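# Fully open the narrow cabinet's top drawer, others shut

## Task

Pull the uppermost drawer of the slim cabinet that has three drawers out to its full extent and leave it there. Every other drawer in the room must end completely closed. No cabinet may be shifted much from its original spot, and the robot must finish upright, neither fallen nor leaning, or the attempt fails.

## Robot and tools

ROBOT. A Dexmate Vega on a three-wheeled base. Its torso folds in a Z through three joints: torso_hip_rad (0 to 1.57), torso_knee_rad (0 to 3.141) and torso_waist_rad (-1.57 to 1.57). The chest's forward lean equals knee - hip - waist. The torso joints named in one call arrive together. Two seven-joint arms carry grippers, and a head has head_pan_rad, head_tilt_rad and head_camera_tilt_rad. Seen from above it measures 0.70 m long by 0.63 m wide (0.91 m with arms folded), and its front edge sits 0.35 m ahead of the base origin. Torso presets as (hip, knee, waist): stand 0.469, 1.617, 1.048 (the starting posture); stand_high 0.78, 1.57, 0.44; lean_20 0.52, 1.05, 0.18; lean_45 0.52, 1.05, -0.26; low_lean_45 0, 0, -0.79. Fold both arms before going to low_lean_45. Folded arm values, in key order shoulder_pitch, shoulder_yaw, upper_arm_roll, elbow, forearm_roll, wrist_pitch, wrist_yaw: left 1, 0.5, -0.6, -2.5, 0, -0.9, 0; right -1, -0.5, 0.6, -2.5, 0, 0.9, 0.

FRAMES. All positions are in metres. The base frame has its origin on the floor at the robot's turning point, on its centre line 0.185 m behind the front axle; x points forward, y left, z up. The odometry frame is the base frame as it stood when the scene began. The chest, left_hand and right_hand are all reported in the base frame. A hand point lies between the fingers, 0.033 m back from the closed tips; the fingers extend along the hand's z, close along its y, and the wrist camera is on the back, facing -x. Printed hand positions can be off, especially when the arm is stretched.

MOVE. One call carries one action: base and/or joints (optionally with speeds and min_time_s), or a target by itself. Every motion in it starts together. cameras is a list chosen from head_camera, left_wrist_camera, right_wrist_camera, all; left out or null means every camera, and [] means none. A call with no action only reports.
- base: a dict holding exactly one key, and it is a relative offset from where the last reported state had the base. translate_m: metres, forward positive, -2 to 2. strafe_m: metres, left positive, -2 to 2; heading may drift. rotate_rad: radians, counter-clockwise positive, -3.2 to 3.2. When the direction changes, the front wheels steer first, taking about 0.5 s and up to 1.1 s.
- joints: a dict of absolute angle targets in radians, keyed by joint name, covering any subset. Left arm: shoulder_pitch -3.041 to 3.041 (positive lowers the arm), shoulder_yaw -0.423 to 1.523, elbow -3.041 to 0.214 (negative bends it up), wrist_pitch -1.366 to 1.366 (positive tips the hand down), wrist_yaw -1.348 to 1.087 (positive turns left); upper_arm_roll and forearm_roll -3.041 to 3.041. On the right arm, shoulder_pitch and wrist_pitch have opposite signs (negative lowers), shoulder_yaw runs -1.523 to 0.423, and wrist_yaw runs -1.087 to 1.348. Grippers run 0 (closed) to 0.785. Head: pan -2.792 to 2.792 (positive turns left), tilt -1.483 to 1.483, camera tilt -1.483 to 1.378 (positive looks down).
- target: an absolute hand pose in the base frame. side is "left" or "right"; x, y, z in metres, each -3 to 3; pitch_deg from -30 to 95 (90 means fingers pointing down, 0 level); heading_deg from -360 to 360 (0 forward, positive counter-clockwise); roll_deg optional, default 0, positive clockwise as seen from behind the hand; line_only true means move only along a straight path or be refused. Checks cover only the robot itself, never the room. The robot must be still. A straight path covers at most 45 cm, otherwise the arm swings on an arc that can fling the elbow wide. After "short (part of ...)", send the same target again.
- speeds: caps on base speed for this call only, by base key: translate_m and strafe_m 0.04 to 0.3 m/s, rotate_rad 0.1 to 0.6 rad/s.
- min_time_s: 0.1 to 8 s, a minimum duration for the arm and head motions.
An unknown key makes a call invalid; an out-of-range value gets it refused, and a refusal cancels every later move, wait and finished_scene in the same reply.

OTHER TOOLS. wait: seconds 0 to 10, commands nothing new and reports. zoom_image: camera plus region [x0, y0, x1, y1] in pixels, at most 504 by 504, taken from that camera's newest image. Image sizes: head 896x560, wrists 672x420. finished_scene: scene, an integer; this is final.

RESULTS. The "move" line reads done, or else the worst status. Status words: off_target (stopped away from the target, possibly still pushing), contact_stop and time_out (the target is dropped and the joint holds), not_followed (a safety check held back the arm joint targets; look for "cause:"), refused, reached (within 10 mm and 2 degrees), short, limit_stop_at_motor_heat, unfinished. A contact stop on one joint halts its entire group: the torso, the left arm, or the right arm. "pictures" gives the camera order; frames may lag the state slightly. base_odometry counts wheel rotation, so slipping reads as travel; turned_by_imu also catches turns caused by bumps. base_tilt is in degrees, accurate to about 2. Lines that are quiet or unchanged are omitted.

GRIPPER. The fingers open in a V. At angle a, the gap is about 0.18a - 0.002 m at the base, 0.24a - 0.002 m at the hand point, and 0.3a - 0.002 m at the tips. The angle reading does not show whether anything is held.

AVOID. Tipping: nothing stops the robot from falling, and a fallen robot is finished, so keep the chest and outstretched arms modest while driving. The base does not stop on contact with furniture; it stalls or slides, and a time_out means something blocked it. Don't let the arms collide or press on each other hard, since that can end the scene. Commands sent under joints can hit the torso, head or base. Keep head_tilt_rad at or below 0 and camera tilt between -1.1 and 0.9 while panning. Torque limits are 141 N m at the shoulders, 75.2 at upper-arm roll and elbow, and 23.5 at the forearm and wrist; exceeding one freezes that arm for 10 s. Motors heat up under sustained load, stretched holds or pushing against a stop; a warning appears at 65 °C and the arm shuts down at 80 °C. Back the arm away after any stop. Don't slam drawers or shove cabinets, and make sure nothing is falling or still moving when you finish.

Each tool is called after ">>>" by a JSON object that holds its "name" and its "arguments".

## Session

>>> {"name": "move", "arguments": {"joints": {"head_camera_tilt_rad":0.3}, "cameras": ["head_camera"]}}

>>> {"name": "move", "arguments": {"joints": {"head_pan_rad": 1.5}, "cameras": ["head_camera"]}}

>>> {"name": "move", "arguments": {"joints": {"head_pan_rad": 2.75}, "cameras": ["head_camera"]}}

>>> {"name": "move", "arguments": {"joints": {"head_pan_rad": -1.4}, "cameras": ["head_camera"]}}

Scene clock: 0.83 s.
Motor temperatures (°C): left_arm=[31 31 31 26 40 35 41] | right_arm=[29 27 32 31 36 36 33]
move: done
turned_by_wheels: +0.000
turned_by_imu: +0.000
joint_status: all done
pictures: head_camera

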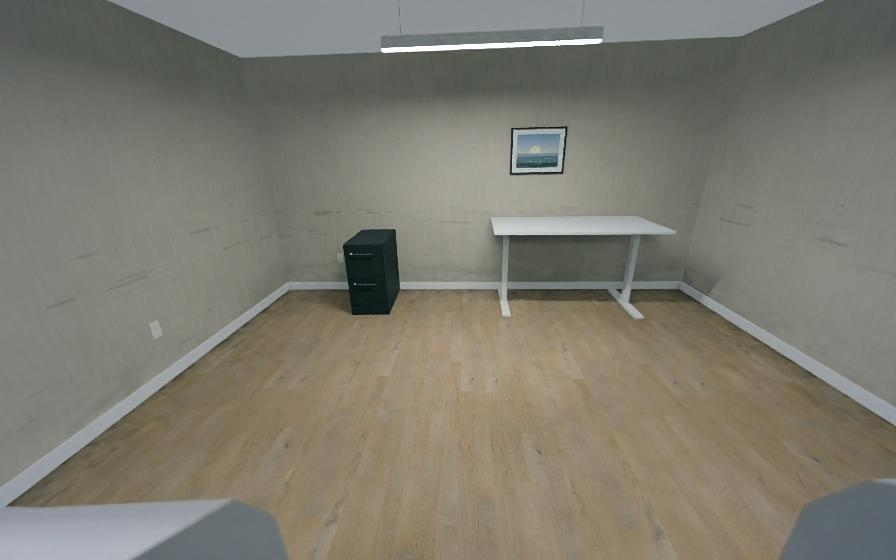

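Scene clock: 2.50 s.
move: done
turned_by_wheels: +0.000
turned_by_imu: +0.000
joint_status: all done
pictures: head_camera

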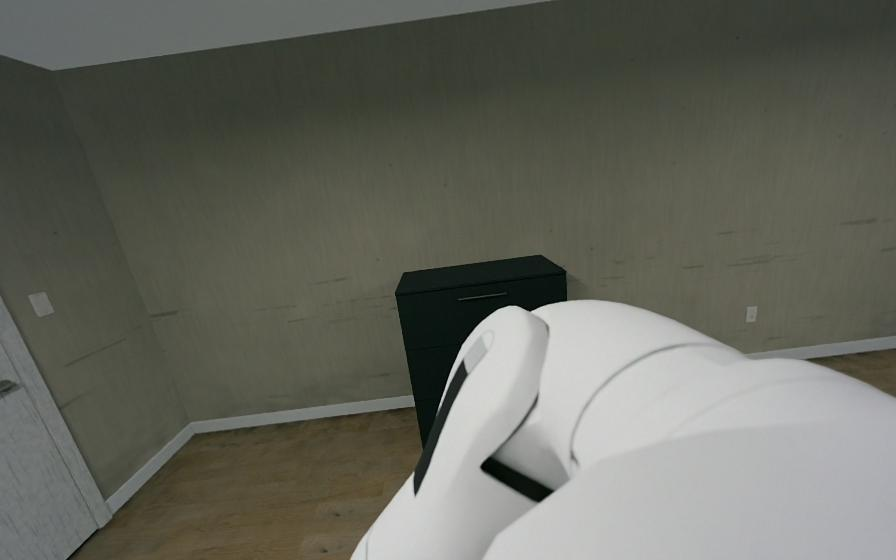

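Scene clock: 4.00 s.
move: done
turned_by_wheels: +0.000
turned_by_imu: +0.000
joint_status: all done
pictures: head_camera

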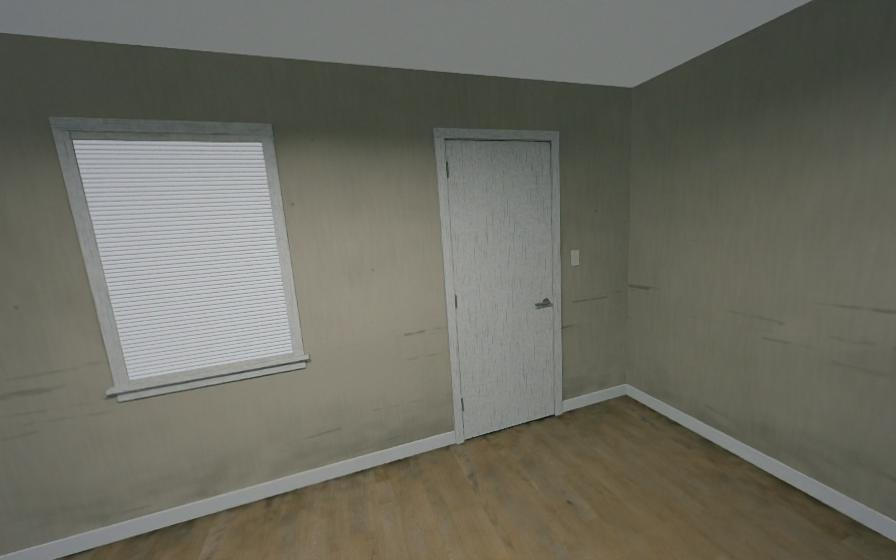

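Scene clock: 7.43 s.
Joint torques (N m): left_arm=[3.68 0.61 -1.06 -2.31 0.27 -1.71 -0.3] | right_arm=[-4.4 -1.56 0.02 -2.08 0.18 2.36 0.06]
move: done
base_odometry: x=+0.000 y=+0.000 heading=+0.000
turned_by_wheels: +0.000
turned_by_imu: +0.000
base_tilt: forward=+0.1 right=+0.7
joint_positions: torso_hip_rad=+0.469 torso_knee_rad=+1.617 torso_waist_rad=+1.048 left_shoulder_pitch_rad=+2.199 left_shoulder_yaw_rad=+0.008 left_upper_arm_roll_rad=-0.009 left_elbow_rad=-1.083 left_forearm_roll_rad=+0.016 left_wrist_pitch_rad=-0.484 left_wrist_yaw_rad=+0.004 left_gripper_rad=+0.005 right_shoulder_pitch_rad=-2.209 right_shoulder_yaw_rad=+0.017 right_upper_arm_roll_rad=-0.013 right_elbow_rad=-1.119 right_forearm_roll_rad=-0.015 right_wrist_pitch_rad=+0.484 right_wrist_yaw_rad=-0.019 right_gripper_rad=+0.005 head_pan_rad=-1.400 head_tilt_rad=+0.000 head_camera_tilt_rad=+0.300
joint_status: all done
chest: x=-0.0111 y=+0.0000 z=+1.4155 quat_wxyz=(+0.999, +0.000, +0.050, +0.000) (m; base frame)
left_hand: x=+0.1862 y=+0.2374 z=+0.5952 quat_wxyz=(+0.407, +0.009, +0.913, +0.007) pitch_deg=+41.9 heading_deg=+0.4 roll_deg=+1.6 back=up (m; base frame)
right_hand: x=+0.1977 y=-0.2171 z=+0.6067 quat_wxyz=(+0.419, +0.002, +0.908, +0.001) pitch_deg=+40.4 heading_deg=+0.0 roll_deg=+0.2 back=up (m; base frame)
pictures: head_camera

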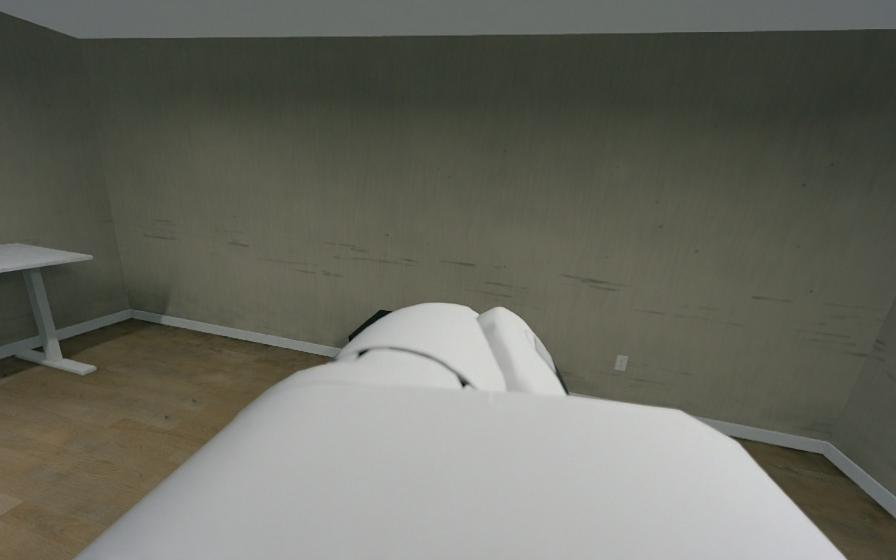

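>>> {"name": "move", "arguments": {"base": {"rotate_rad": -1.42}, "joints": {"head_pan_rad":0,"head_camera_tilt_rad":0.6,"left_elbow_rad":-1.5,"left_shoulder_pitch_rad":1.9,"left_shoulder_yaw_rad":0.14,"right_elbow_rad":-1.9,"right_shoulder_pitch_rad":-1.9}, "cameras": ["head_camera"]}}

>>> {"name": "zoom_image", "arguments": {"camera": "head_camera", "region": [300, 130, 600, 330]}}

Scene clock: 11.73 s.
Joint torques (N m): left_arm=[-12.49 5.22 -2.45 -8.97 -0.07 -3.15 -0.19] | right_arm=[19.83 -0.62 -0.06 -8.79 0.19 2.84 -0.07]
move: done
base_odometry: x=+0.002 y=+0.001 heading=-1.424
turned_by_wheels: -1.424
turned_by_imu: -1.416
base_tilt: forward=+0.1 right=+0.7
base_status: done
joint_positions: torso_hip_rad=+0.469 torso_knee_rad=+1.617 torso_waist_rad=+1.048 left_shoulder_pitch_rad=+1.900 left_shoulder_yaw_rad=+0.140 left_upper_arm_roll_rad=-0.009 left_elbow_rad=-1.500 left_forearm_roll_rad=+0.016 left_wrist_pitch_rad=-0.484 left_wrist_yaw_rad=+0.004 left_gripper_rad=+0.005 right_shoulder_pitch_rad=-1.902 right_shoulder_yaw_rad=+0.017 right_upper_arm_roll_rad=-0.013 right_elbow_rad=-1.896 right_forearm_roll_rad=-0.015 right_wrist_pitch_rad=+0.484 right_wrist_yaw_rad=-0.019 right_gripper_rad=+0.005 head_pan_rad=+0.000 head_tilt_rad=+0.000 head_camera_tilt_rad=+0.600
joint_status: all done
chest: x=-0.0111 y=+0.0000 z=+1.4155 quat_wxyz=(+0.999, +0.000, +0.050, +0.000) (m; base frame)
left_hand: x=+0.5429 y=+0.2579 z=+0.9313 quat_wxyz=(+0.699, +0.070, +0.711, +0.033) pitch_deg=+1.1 heading_deg=-2.9 roll_deg=+8.3 back=up (m; base frame)
right_hand: x=+0.5590 y=-0.2264 z=+1.1841 quat_wxyz=(+0.827, +0.008, +0.562, -0.001) pitch_deg=-21.6 heading_deg=-0.9 roll_deg=+0.8 back=up (m; base frame)
pictures: head_camera

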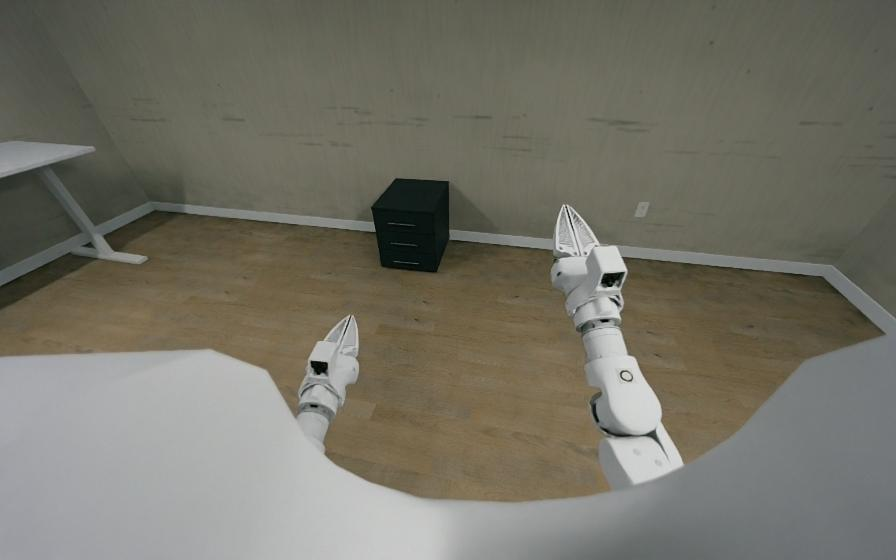

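Scaled by 1.680 from the camera's 896x560 image, which has a finer 960x600 frame.

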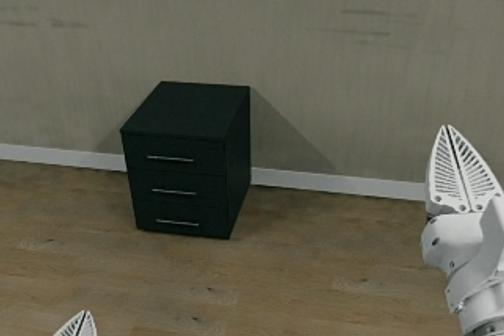

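>>> {"name": "move", "arguments": {"base": {"rotate_rad": -0.155}, "cameras": []}}

>>> {"name": "move", "arguments": {"base": {"strafe_m": 0.45}, "joints": {"left_shoulder_pitch_rad":1.153,"left_shoulder_yaw_rad":0.025,"left_upper_arm_roll_rad":0.369,"left_elbow_rad":-0.955,"left_forearm_roll_rad":1.332,"left_wrist_pitch_rad":0.283,"left_wrist_yaw_rad":0.443,"left_gripper_rad":0.3}, "cameras": []}}

>>> {"name": "move", "arguments": {"base": {"translate_m": 1.15}, "joints": {"torso_hip_rad": 0.3, "torso_knee_rad": 1.1, "torso_waist_rad": 0.05,"head_camera_tilt_rad":0.25}, "cameras": ["head_camera","left_wrist_camera"]}}

>>> {"name": "zoom_image", "arguments": {"camera": "left_wrist_camera", "region": [150, 60, 500, 360]}}

Scene clock: 13.67 s.
move: done
turned_by_wheels: -0.155
turned_by_imu: -0.154
base_status: done
pictures: none

Scene clock: 19.33 s.
move: done
turned_by_wheels: +0.011
turned_by_imu: +0.005
base_status: done
joint_status: all done
pictures: none

Scene clock: 25.30 s.
Joint torques (N m): left_arm=[-7.01 -4.42 2.48 -3.26 0.89 -0.43 1.41] | right_arm=[3.11 -0.69 -0.22 -7.4 0.08 2.78 -0.01]
move: done
base_odometry: x=+0.454 y=-1.150 heading=-1.568
turned_by_wheels: -0.001
turned_by_imu: -0.003
base_tilt: forward=+0.1 right=+0.7
base_status: done
joint_positions: torso_hip_rad=+0.300 torso_knee_rad=+1.100 torso_waist_rad=+0.050 left_shoulder_pitch_rad=+1.153 left_shoulder_yaw_rad=+0.025 left_upper_arm_roll_rad=+0.369 left_elbow_rad=-0.955 left_forearm_roll_rad=+1.332 left_wrist_pitch_rad=+0.283 left_wrist_yaw_rad=+0.443 left_gripper_rad=+0.300 right_shoulder_pitch_rad=-1.900 right_shoulder_yaw_rad=+0.017 right_upper_arm_roll_rad=-0.013 right_elbow_rad=-1.900 right_forearm_roll_rad=-0.015 right_wrist_pitch_rad=+0.484 right_wrist_yaw_rad=-0.019 right_gripper_rad=+0.005 head_pan_rad=+0.000 head_tilt_rad=+0.000 head_camera_tilt_rad=+0.250
joint_status: all done
chest: x=+0.1658 y=+0.0000 z=+1.2245 quat_wxyz=(+0.930, +0.000, +0.366, +0.000) (m; base frame)
left_hand: x=+0.5607 y=+0.1481 z=+0.4316 quat_wxyz=(+0.347, +0.617, +0.615, +0.347) pitch_deg=+31.2 heading_deg=-0.1 roll_deg=-90.0 (m; base frame)
right_hand: x=+0.4820 y=-0.2265 z=+0.6981 quat_wxyz=(+0.607, +0.008, +0.795, -0.004) pitch_deg=+15.3 heading_deg=-0.9 roll_deg=+0.2 back=up (m; base frame)
pictures: head_camera, left_wrist_camera

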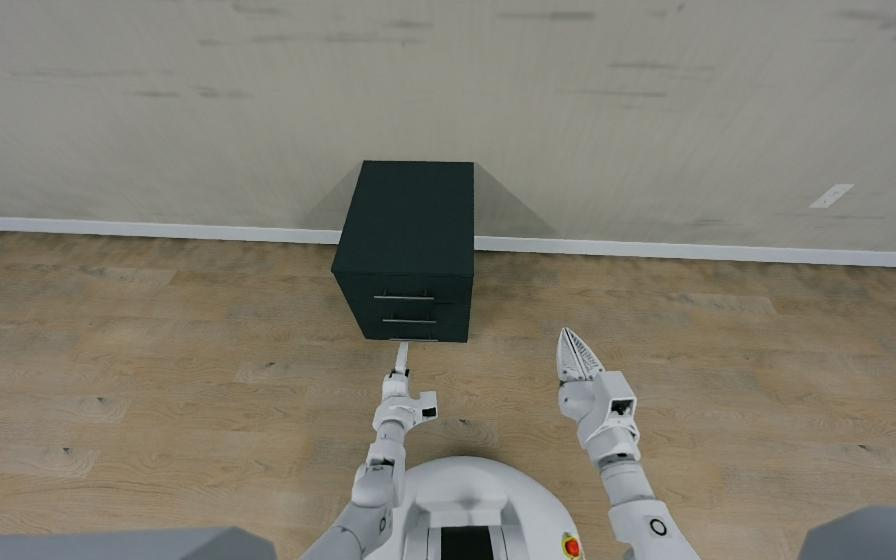

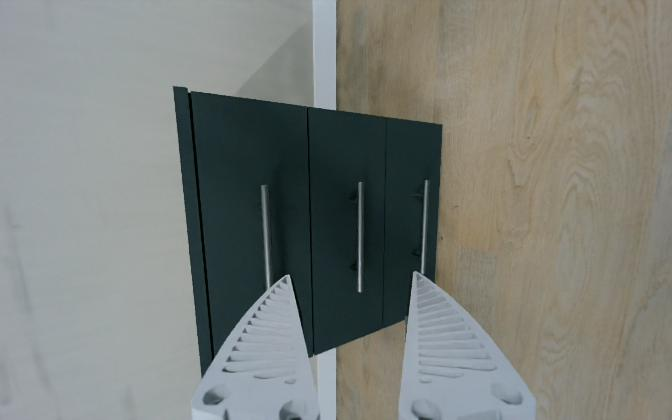

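Scaled by 1.440 from the camera's 672x420 image, which has a finer 960x600 frame.

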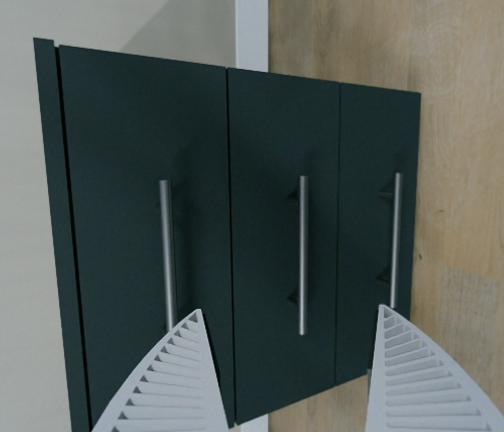

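>>> {"name": "move", "arguments": {"base": {"translate_m": 0.17}, "joints": {"left_gripper_rad":0.25}, "cameras": ["head_camera","left_wrist_camera"]}}

>>> {"name": "zoom_image", "arguments": {"camera": "left_wrist_camera", "region": [200, 120, 500, 420]}}

Scene clock: 27.77 s.
Joint torques (N m): left_arm=[-7.57 -3.76 3.07 -3.77 0.77 -0.88 1.3] | right_arm=[2.76 -1.81 -0.17 -5.97 0.03 3.13 -0.01]
move: done
base_odometry: x=+0.454 y=-1.320 heading=-1.569
turned_by_wheels: -0.001
turned_by_imu: -0.001
base_tilt: forward=+0.1 right=+0.7
base_status: done
joint_positions: torso_hip_rad=+0.300 torso_knee_rad=+1.100 torso_waist_rad=+0.050 left_shoulder_pitch_rad=+1.153 left_shoulder_yaw_rad=+0.025 left_upper_arm_roll_rad=+0.369 left_elbow_rad=-0.955 left_forearm_roll_rad=+1.332 left_wrist_pitch_rad=+0.283 left_wrist_yaw_rad=+0.443 left_gripper_rad=+0.250 right_shoulder_pitch_rad=-1.900 right_shoulder_yaw_rad=+0.017 right_upper_arm_roll_rad=-0.013 right_elbow_rad=-1.900 right_forearm_roll_rad=-0.015 right_wrist_pitch_rad=+0.484 right_wrist_yaw_rad=-0.019 right_gripper_rad=+0.005 head_pan_rad=+0.000 head_tilt_rad=+0.000 head_camera_tilt_rad=+0.250
joint_status: all done
chest: x=+0.1658 y=+0.0000 z=+1.2245 quat_wxyz=(+0.930, +0.000, +0.366, +0.000) (m; base frame)
left_hand: x=+0.5607 y=+0.1480 z=+0.4316 quat_wxyz=(+0.347, +0.617, +0.615, +0.347) pitch_deg=+31.2 heading_deg=-0.1 roll_deg=-90.0 (m; base frame)
right_hand: x=+0.4820 y=-0.2265 z=+0.6981 quat_wxyz=(+0.607, +0.008, +0.795, -0.004) pitch_deg=+15.3 heading_deg=-0.9 roll_deg=+0.2 back=up (m; base frame)
pictures: head_camera, left_wrist_camera

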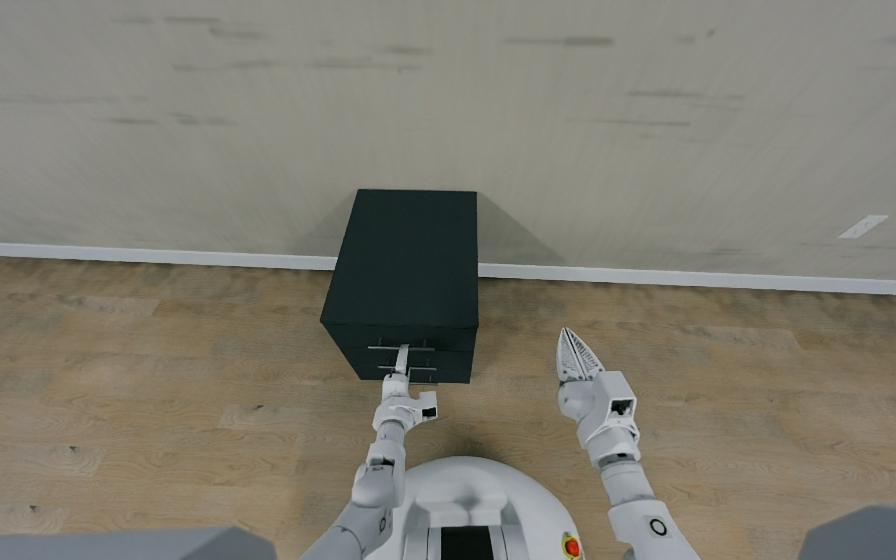

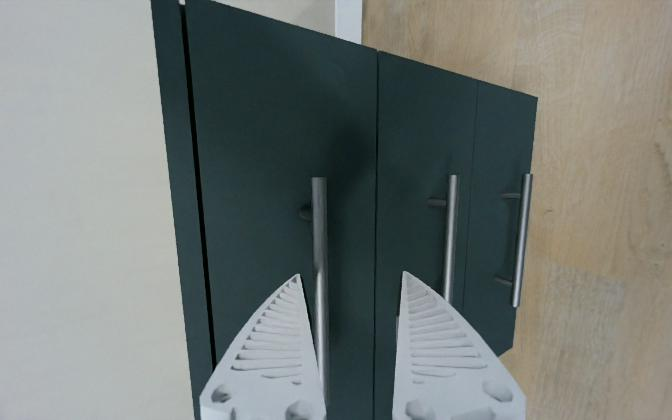

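Scaled by 1.680 from the camera's 672x420 image, which has a finer 960x600 frame.

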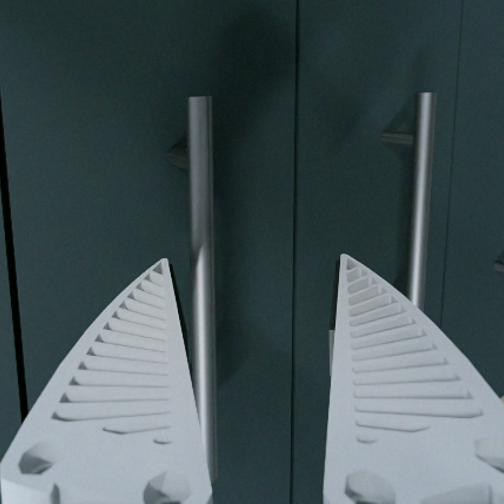

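>>> {"name": "move", "arguments": {"base": {"translate_m": 0.053}, "joints": {"left_gripper_rad":0.18}, "cameras": ["left_wrist_camera"]}}

>>> {"name": "zoom_image", "arguments": {"camera": "left_wrist_camera", "region": [200, 120, 500, 420]}}

Scene clock: 29.50 s.
Joint torques (N m): left_arm=[-14.57 -3.29 0.39 -7.62 0.68 0.04 0.93] | right_arm=[2.92 -0.78 0.1 -6.21 0.09 2.51 0.06]
move: done
base_odometry: x=+0.455 y=-1.373 heading=-1.570
turned_by_wheels: +0.000
turned_by_imu: +0.000
base_tilt: forward=+0.1 right=+0.8
base_status: done
joint_positions: torso_hip_rad=+0.300 torso_knee_rad=+1.100 torso_waist_rad=+0.050 left_shoulder_pitch_rad=+1.153 left_shoulder_yaw_rad=+0.025 left_upper_arm_roll_rad=+0.369 left_elbow_rad=-0.955 left_forearm_roll_rad=+1.332 left_wrist_pitch_rad=+0.283 left_wrist_yaw_rad=+0.443 left_gripper_rad=+0.180 right_shoulder_pitch_rad=-1.900 right_shoulder_yaw_rad=+0.017 right_upper_arm_roll_rad=-0.013 right_elbow_rad=-1.900 right_forearm_roll_rad=-0.015 right_wrist_pitch_rad=+0.484 right_wrist_yaw_rad=-0.019 right_gripper_rad=+0.005 head_pan_rad=+0.000 head_tilt_rad=+0.000 head_camera_tilt_rad=+0.250
joint_status: all done
chest: x=+0.1657 y=+0.0000 z=+1.2246 quat_wxyz=(+0.931, +0.000, +0.366, +0.000) (m; base frame)
left_hand: x=+0.5604 y=+0.1480 z=+0.4315 quat_wxyz=(+0.347, +0.617, +0.615, +0.347) pitch_deg=+31.2 heading_deg=-0.1 roll_deg=-90.0 (m; base frame)
right_hand: x=+0.4819 y=-0.2265 z=+0.6982 quat_wxyz=(+0.607, +0.008, +0.795, -0.004) pitch_deg=+15.3 heading_deg=-0.9 roll_deg=+0.2 back=up (m; base frame)
pictures: left_wrist_camera

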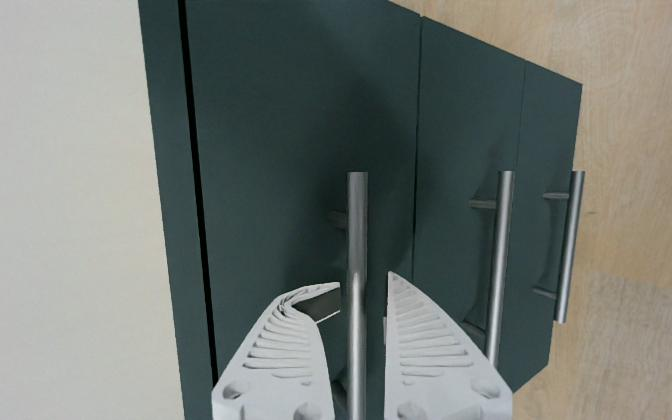

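Scaled by 1.680 from the camera's 672x420 image, which has a finer 960x600 frame.

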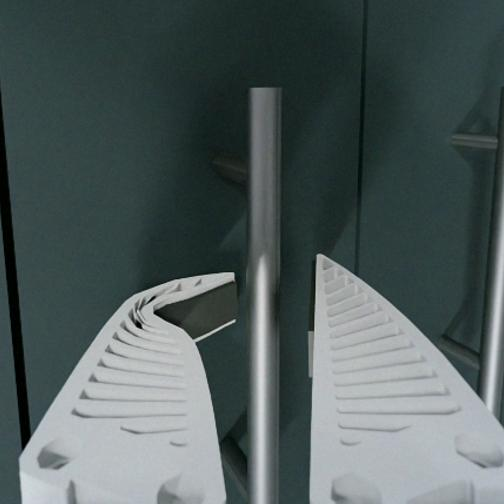

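>>> {"name": "move", "arguments": {"base": {"translate_m": -0.011}, "cameras": []}}

>>> {"name": "move", "arguments": {"joints": {"left_gripper_rad":0.0}, "cameras": ["left_wrist_camera"]}}

>>> {"name": "move", "arguments": {"base": {"translate_m": -0.26}, "speeds": {"translate_m": 0.1}, "cameras": ["head_camera","left_wrist_camera"]}}

Scene clock: 30.53 s.
move: done
turned_by_wheels: -0.001
turned_by_imu: +0.000
base_status: done
pictures: none

Scene clock: 31.20 s.
move: done
turned_by_wheels: +0.000
turned_by_imu: +0.000
joint_status: all done
pictures: left_wrist_camera

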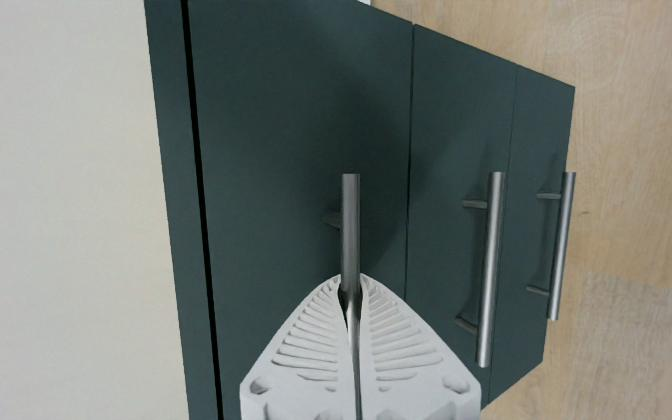

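Scene clock: 34.67 s.
Joint torques (N m): left_arm=[0.18 -7.4 6.49 -3.89 2.16 -3.49 0.34] | right_arm=[2.48 -0.19 0.08 -6.6 0.18 2.96 -0.04]
move: done
base_odometry: x=+0.454 y=-1.102 heading=-1.571
turned_by_wheels: -0.001
turned_by_imu: +0.000
base_tilt: forward=+0.1 right=+0.7
base_status: done
joint_positions: torso_hip_rad=+0.300 torso_knee_rad=+1.100 torso_waist_rad=+0.050 left_shoulder_pitch_rad=+1.153 left_shoulder_yaw_rad=+0.025 left_upper_arm_roll_rad=+0.368 left_elbow_rad=-0.955 left_forearm_roll_rad=+1.332 left_wrist_pitch_rad=+0.284 left_wrist_yaw_rad=+0.443 left_gripper_rad=+0.000 right_shoulder_pitch_rad=-1.900 right_shoulder_yaw_rad=+0.017 right_upper_arm_roll_rad=-0.013 right_elbow_rad=-1.900 right_forearm_roll_rad=-0.015 right_wrist_pitch_rad=+0.484 right_wrist_yaw_rad=-0.019 right_gripper_rad=+0.005 head_pan_rad=+0.000 head_tilt_rad=+0.000 head_camera_tilt_rad=+0.250
chest: x=+0.1657 y=+0.0000 z=+1.2246 quat_wxyz=(+0.931, +0.000, +0.366, +0.000) (m; base frame)
left_hand: x=+0.5610 y=+0.1489 z=+0.4318 quat_wxyz=(+0.347, +0.616, +0.616, +0.348) pitch_deg=+31.2 heading_deg=+0.0 roll_deg=-89.9 (m; base frame)
right_hand: x=+0.4820 y=-0.2265 z=+0.6982 quat_wxyz=(+0.607, +0.008, +0.795, -0.004) pitch_deg=+15.3 heading_deg=-0.9 roll_deg=+0.2 back=up (m; base frame)
pictures: head_camera, left_wrist_camera

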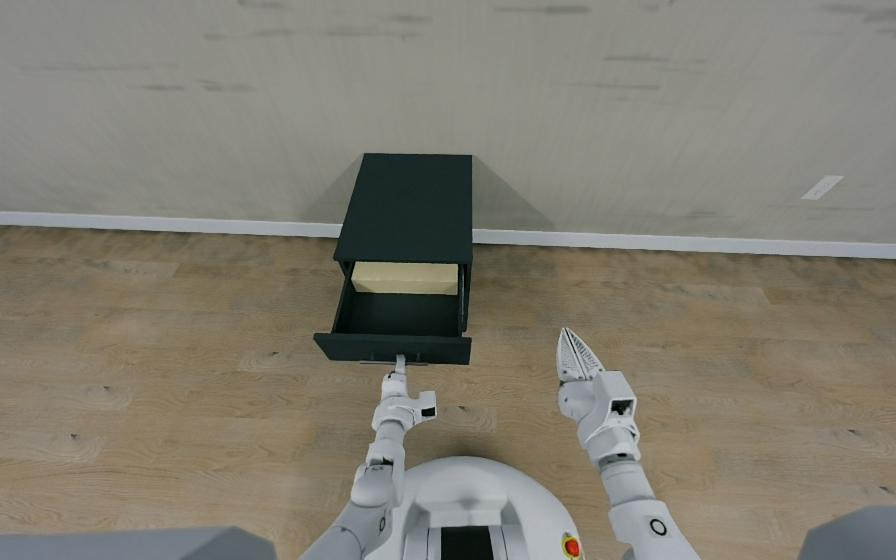

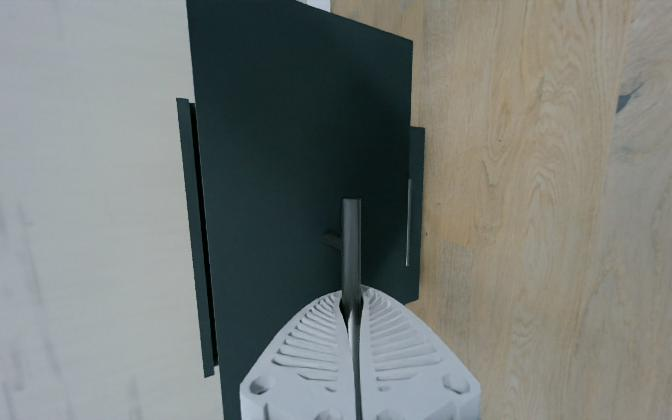

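>>> {"name": "move", "arguments": {"base": {"translate_m": -0.2}, "speeds": {"translate_m": 0.05}, "joints": {"head_pan_rad": 0}, "cameras": ["head_camera","left_wrist_camera"]}}

>>> {"name": "zoom_image", "arguments": {"camera": "head_camera", "region": [280, 100, 530, 400]}}

Scene clock: 39.83 s.
Joint torques (N m): left_arm=[0.59 -3.82 2.8 -3.77 0.59 -0.69 0.96] | right_arm=[3.03 -0.46 0.29 -7.21 -0.06 2.7 -0.1]
move: done
base_odometry: x=+0.454 y=-0.902 heading=-1.571
turned_by_wheels: -0.001
turned_by_imu: -0.001
base_tilt: forward=+0.1 right=+0.8
base_status: done
joint_positions: torso_hip_rad=+0.300 torso_knee_rad=+1.100 torso_waist_rad=+0.050 left_shoulder_pitch_rad=+1.153 left_shoulder_yaw_rad=+0.025 left_upper_arm_roll_rad=+0.369 left_elbow_rad=-0.955 left_forearm_roll_rad=+1.332 left_wrist_pitch_rad=+0.283 left_wrist_yaw_rad=+0.443 left_gripper_rad=+0.000 right_shoulder_pitch_rad=-1.900 right_shoulder_yaw_rad=+0.017 right_upper_arm_roll_rad=-0.013 right_elbow_rad=-1.900 right_forearm_roll_rad=-0.015 right_wrist_pitch_rad=+0.484 right_wrist_yaw_rad=-0.019 right_gripper_rad=+0.005 head_pan_rad=+0.000 head_tilt_rad=+0.000 head_camera_tilt_rad=+0.250
joint_status: all done
chest: x=+0.1657 y=+0.0000 z=+1.2246 quat_wxyz=(+0.931, +0.000, +0.366, +0.000) (m; base frame)
left_hand: x=+0.5610 y=+0.1481 z=+0.4318 quat_wxyz=(+0.347, +0.616, +0.615, +0.347) pitch_deg=+31.2 heading_deg=-0.1 roll_deg=-90.0 (m; base frame)
right_hand: x=+0.4820 y=-0.2265 z=+0.6982 quat_wxyz=(+0.607, +0.008, +0.795, -0.004) pitch_deg=+15.3 heading_deg=-0.9 roll_deg=+0.2 back=up (m; base frame)
pictures: head_camera, left_wrist_camera

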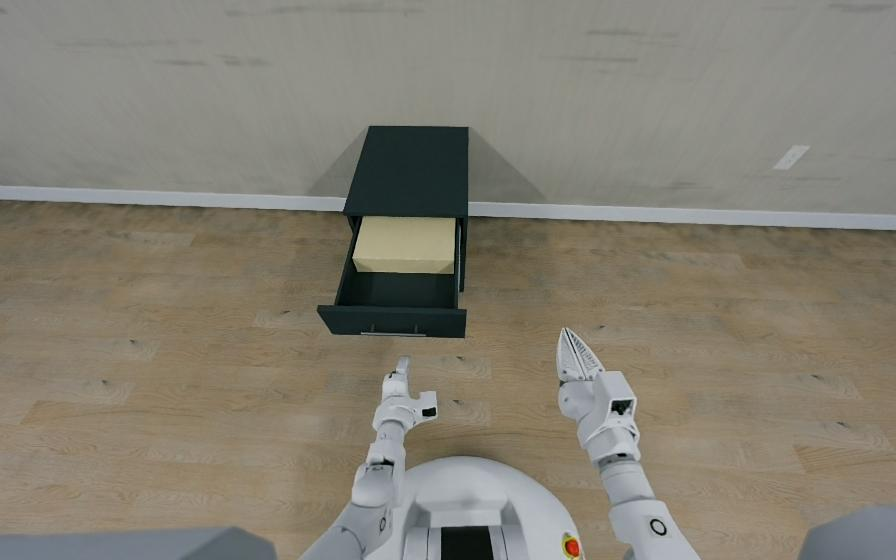

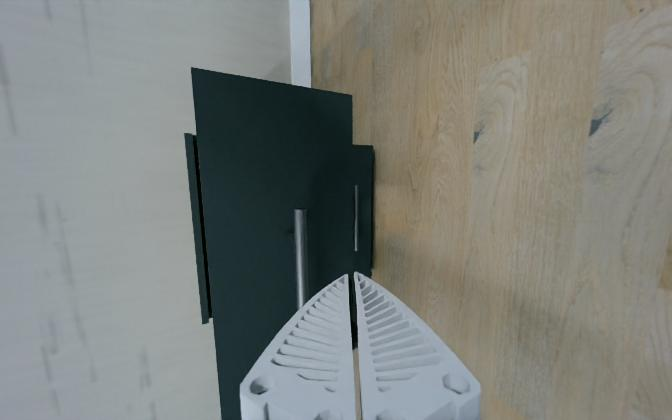

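Scaled by 1.680 from the camera's 896x560 image, which has a finer 960x600 frame.

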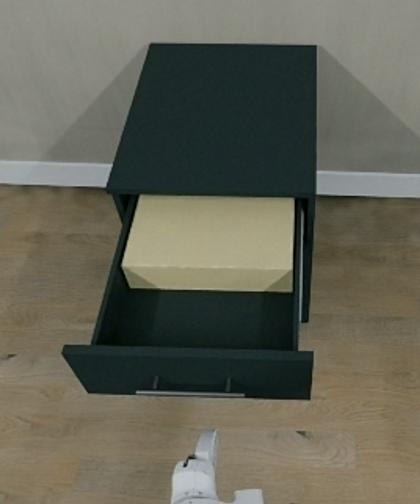

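>>> {"name": "move", "arguments": {"joints": {"head_pan_rad": -2.75, "head_camera_tilt_rad": 0.2}, "cameras": ["head_camera"]}}

Scene clock: 42.70 s.
Joint torques (N m): left_arm=[-0.39 -4.82 3.05 -3.88 0.33 -0.3 0.86] | right_arm=[2.75 -0.59 -0.03 -5.62 -0.01 3.81 -0.19]
move: done
base_odometry: x=+0.454 y=-0.902 heading=-1.571
turned_by_wheels: +0.000
turned_by_imu: +0.000
base_tilt: forward=+0.0 right=+0.8
joint_positions: torso_hip_rad=+0.300 torso_knee_rad=+1.100 torso_waist_rad=+0.050 left_shoulder_pitch_rad=+1.153 left_shoulder_yaw_rad=+0.025 left_upper_arm_roll_rad=+0.369 left_elbow_rad=-0.955 left_forearm_roll_rad=+1.332 left_wrist_pitch_rad=+0.283 left_wrist_yaw_rad=+0.443 left_gripper_rad=+0.000 right_shoulder_pitch_rad=-1.900 right_shoulder_yaw_rad=+0.017 right_upper_arm_roll_rad=-0.013 right_elbow_rad=-1.900 right_forearm_roll_rad=-0.015 right_wrist_pitch_rad=+0.484 right_wrist_yaw_rad=-0.019 right_gripper_rad=+0.005 head_pan_rad=-2.750 head_tilt_rad=+0.000 head_camera_tilt_rad=+0.200
joint_status: all done
chest: x=+0.1657 y=+0.0000 z=+1.2246 quat_wxyz=(+0.931, +0.000, +0.366, +0.000) (m; base frame)
left_hand: x=+0.5610 y=+0.1481 z=+0.4318 quat_wxyz=(+0.347, +0.616, +0.615, +0.347) pitch_deg=+31.2 heading_deg=-0.1 roll_deg=-90.0 (m; base frame)
right_hand: x=+0.4820 y=-0.2265 z=+0.6982 quat_wxyz=(+0.607, +0.008, +0.795, -0.004) pitch_deg=+15.3 heading_deg=-0.9 roll_deg=+0.2 back=up (m; base frame)
pictures: head_camera

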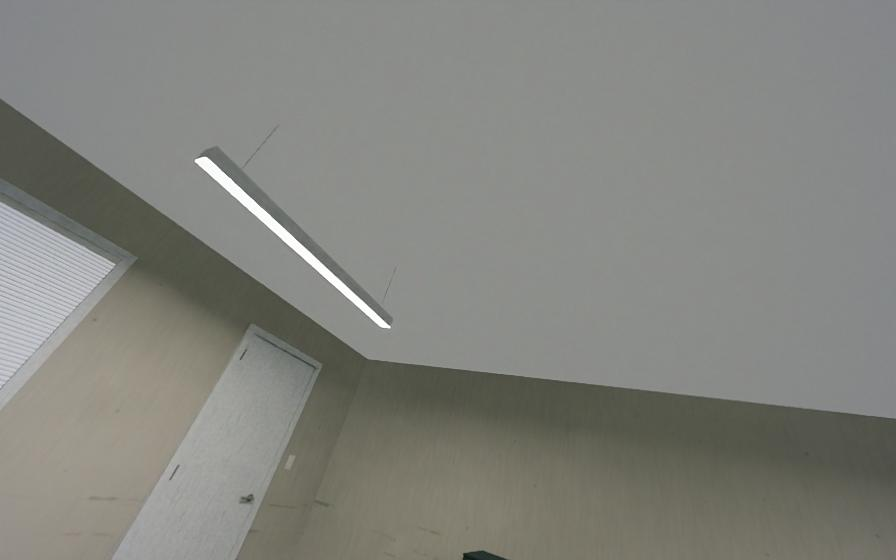

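>>> {"name": "move", "arguments": {"joints": {"head_camera_tilt_rad": 0.88}, "cameras": ["head_camera"]}}

Scene clock: 43.93 s.
Joint torques (N m): left_arm=[0.47 -4.85 2.69 -4.1 0.38 0.06 0.75] | right_arm=[2.91 -1.02 0.36 -7.8 0.06 3.8 -0.06]
move: done
base_odometry: x=+0.454 y=-0.902 heading=-1.571
turned_by_wheels: +0.000
turned_by_imu: +0.000
base_tilt: forward=+0.1 right=+0.8
joint_positions: torso_hip_rad=+0.300 torso_knee_rad=+1.100 torso_waist_rad=+0.050 left_shoulder_pitch_rad=+1.153 left_shoulder_yaw_rad=+0.025 left_upper_arm_roll_rad=+0.369 left_elbow_rad=-0.955 left_forearm_roll_rad=+1.332 left_wrist_pitch_rad=+0.283 left_wrist_yaw_rad=+0.443 left_gripper_rad=+0.000 right_shoulder_pitch_rad=-1.900 right_shoulder_yaw_rad=+0.017 right_upper_arm_roll_rad=-0.013 right_elbow_rad=-1.900 right_forearm_roll_rad=-0.015 right_wrist_pitch_rad=+0.484 right_wrist_yaw_rad=-0.019 right_gripper_rad=+0.005 head_pan_rad=-2.750 head_tilt_rad=+0.000 head_camera_tilt_rad=+0.880
joint_status: all done
chest: x=+0.1657 y=+0.0000 z=+1.2246 quat_wxyz=(+0.931, +0.000, +0.366, +0.000) (m; base frame)
left_hand: x=+0.5610 y=+0.1481 z=+0.4318 quat_wxyz=(+0.347, +0.616, +0.615, +0.347) pitch_deg=+31.2 heading_deg=-0.1 roll_deg=-90.0 (m; base frame)
right_hand: x=+0.4820 y=-0.2265 z=+0.6982 quat_wxyz=(+0.607, +0.008, +0.795, -0.004) pitch_deg=+15.3 heading_deg=-0.9 roll_deg=+0.2 back=up (m; base frame)
pictures: head_camera

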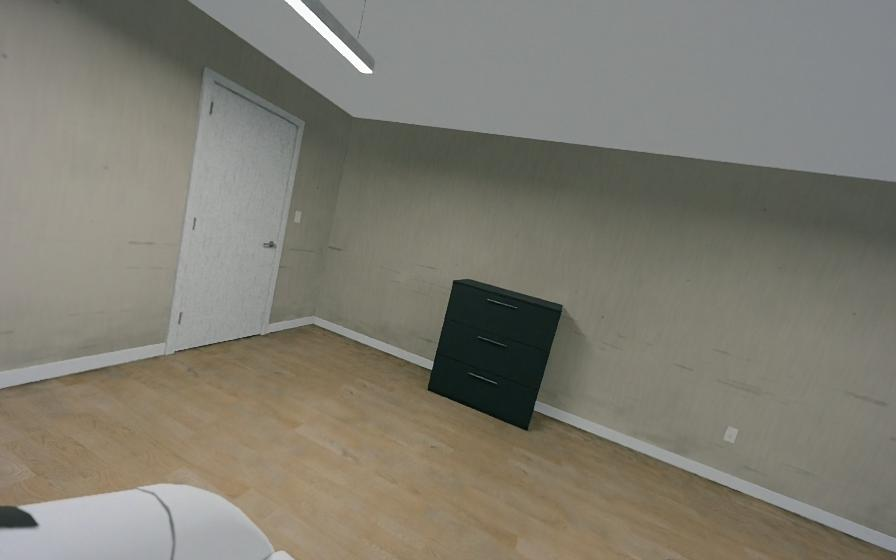

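All shut.

>>> {"name": "finished_scene", "arguments": {"scene": 3}}

The scene is finished: the task was done.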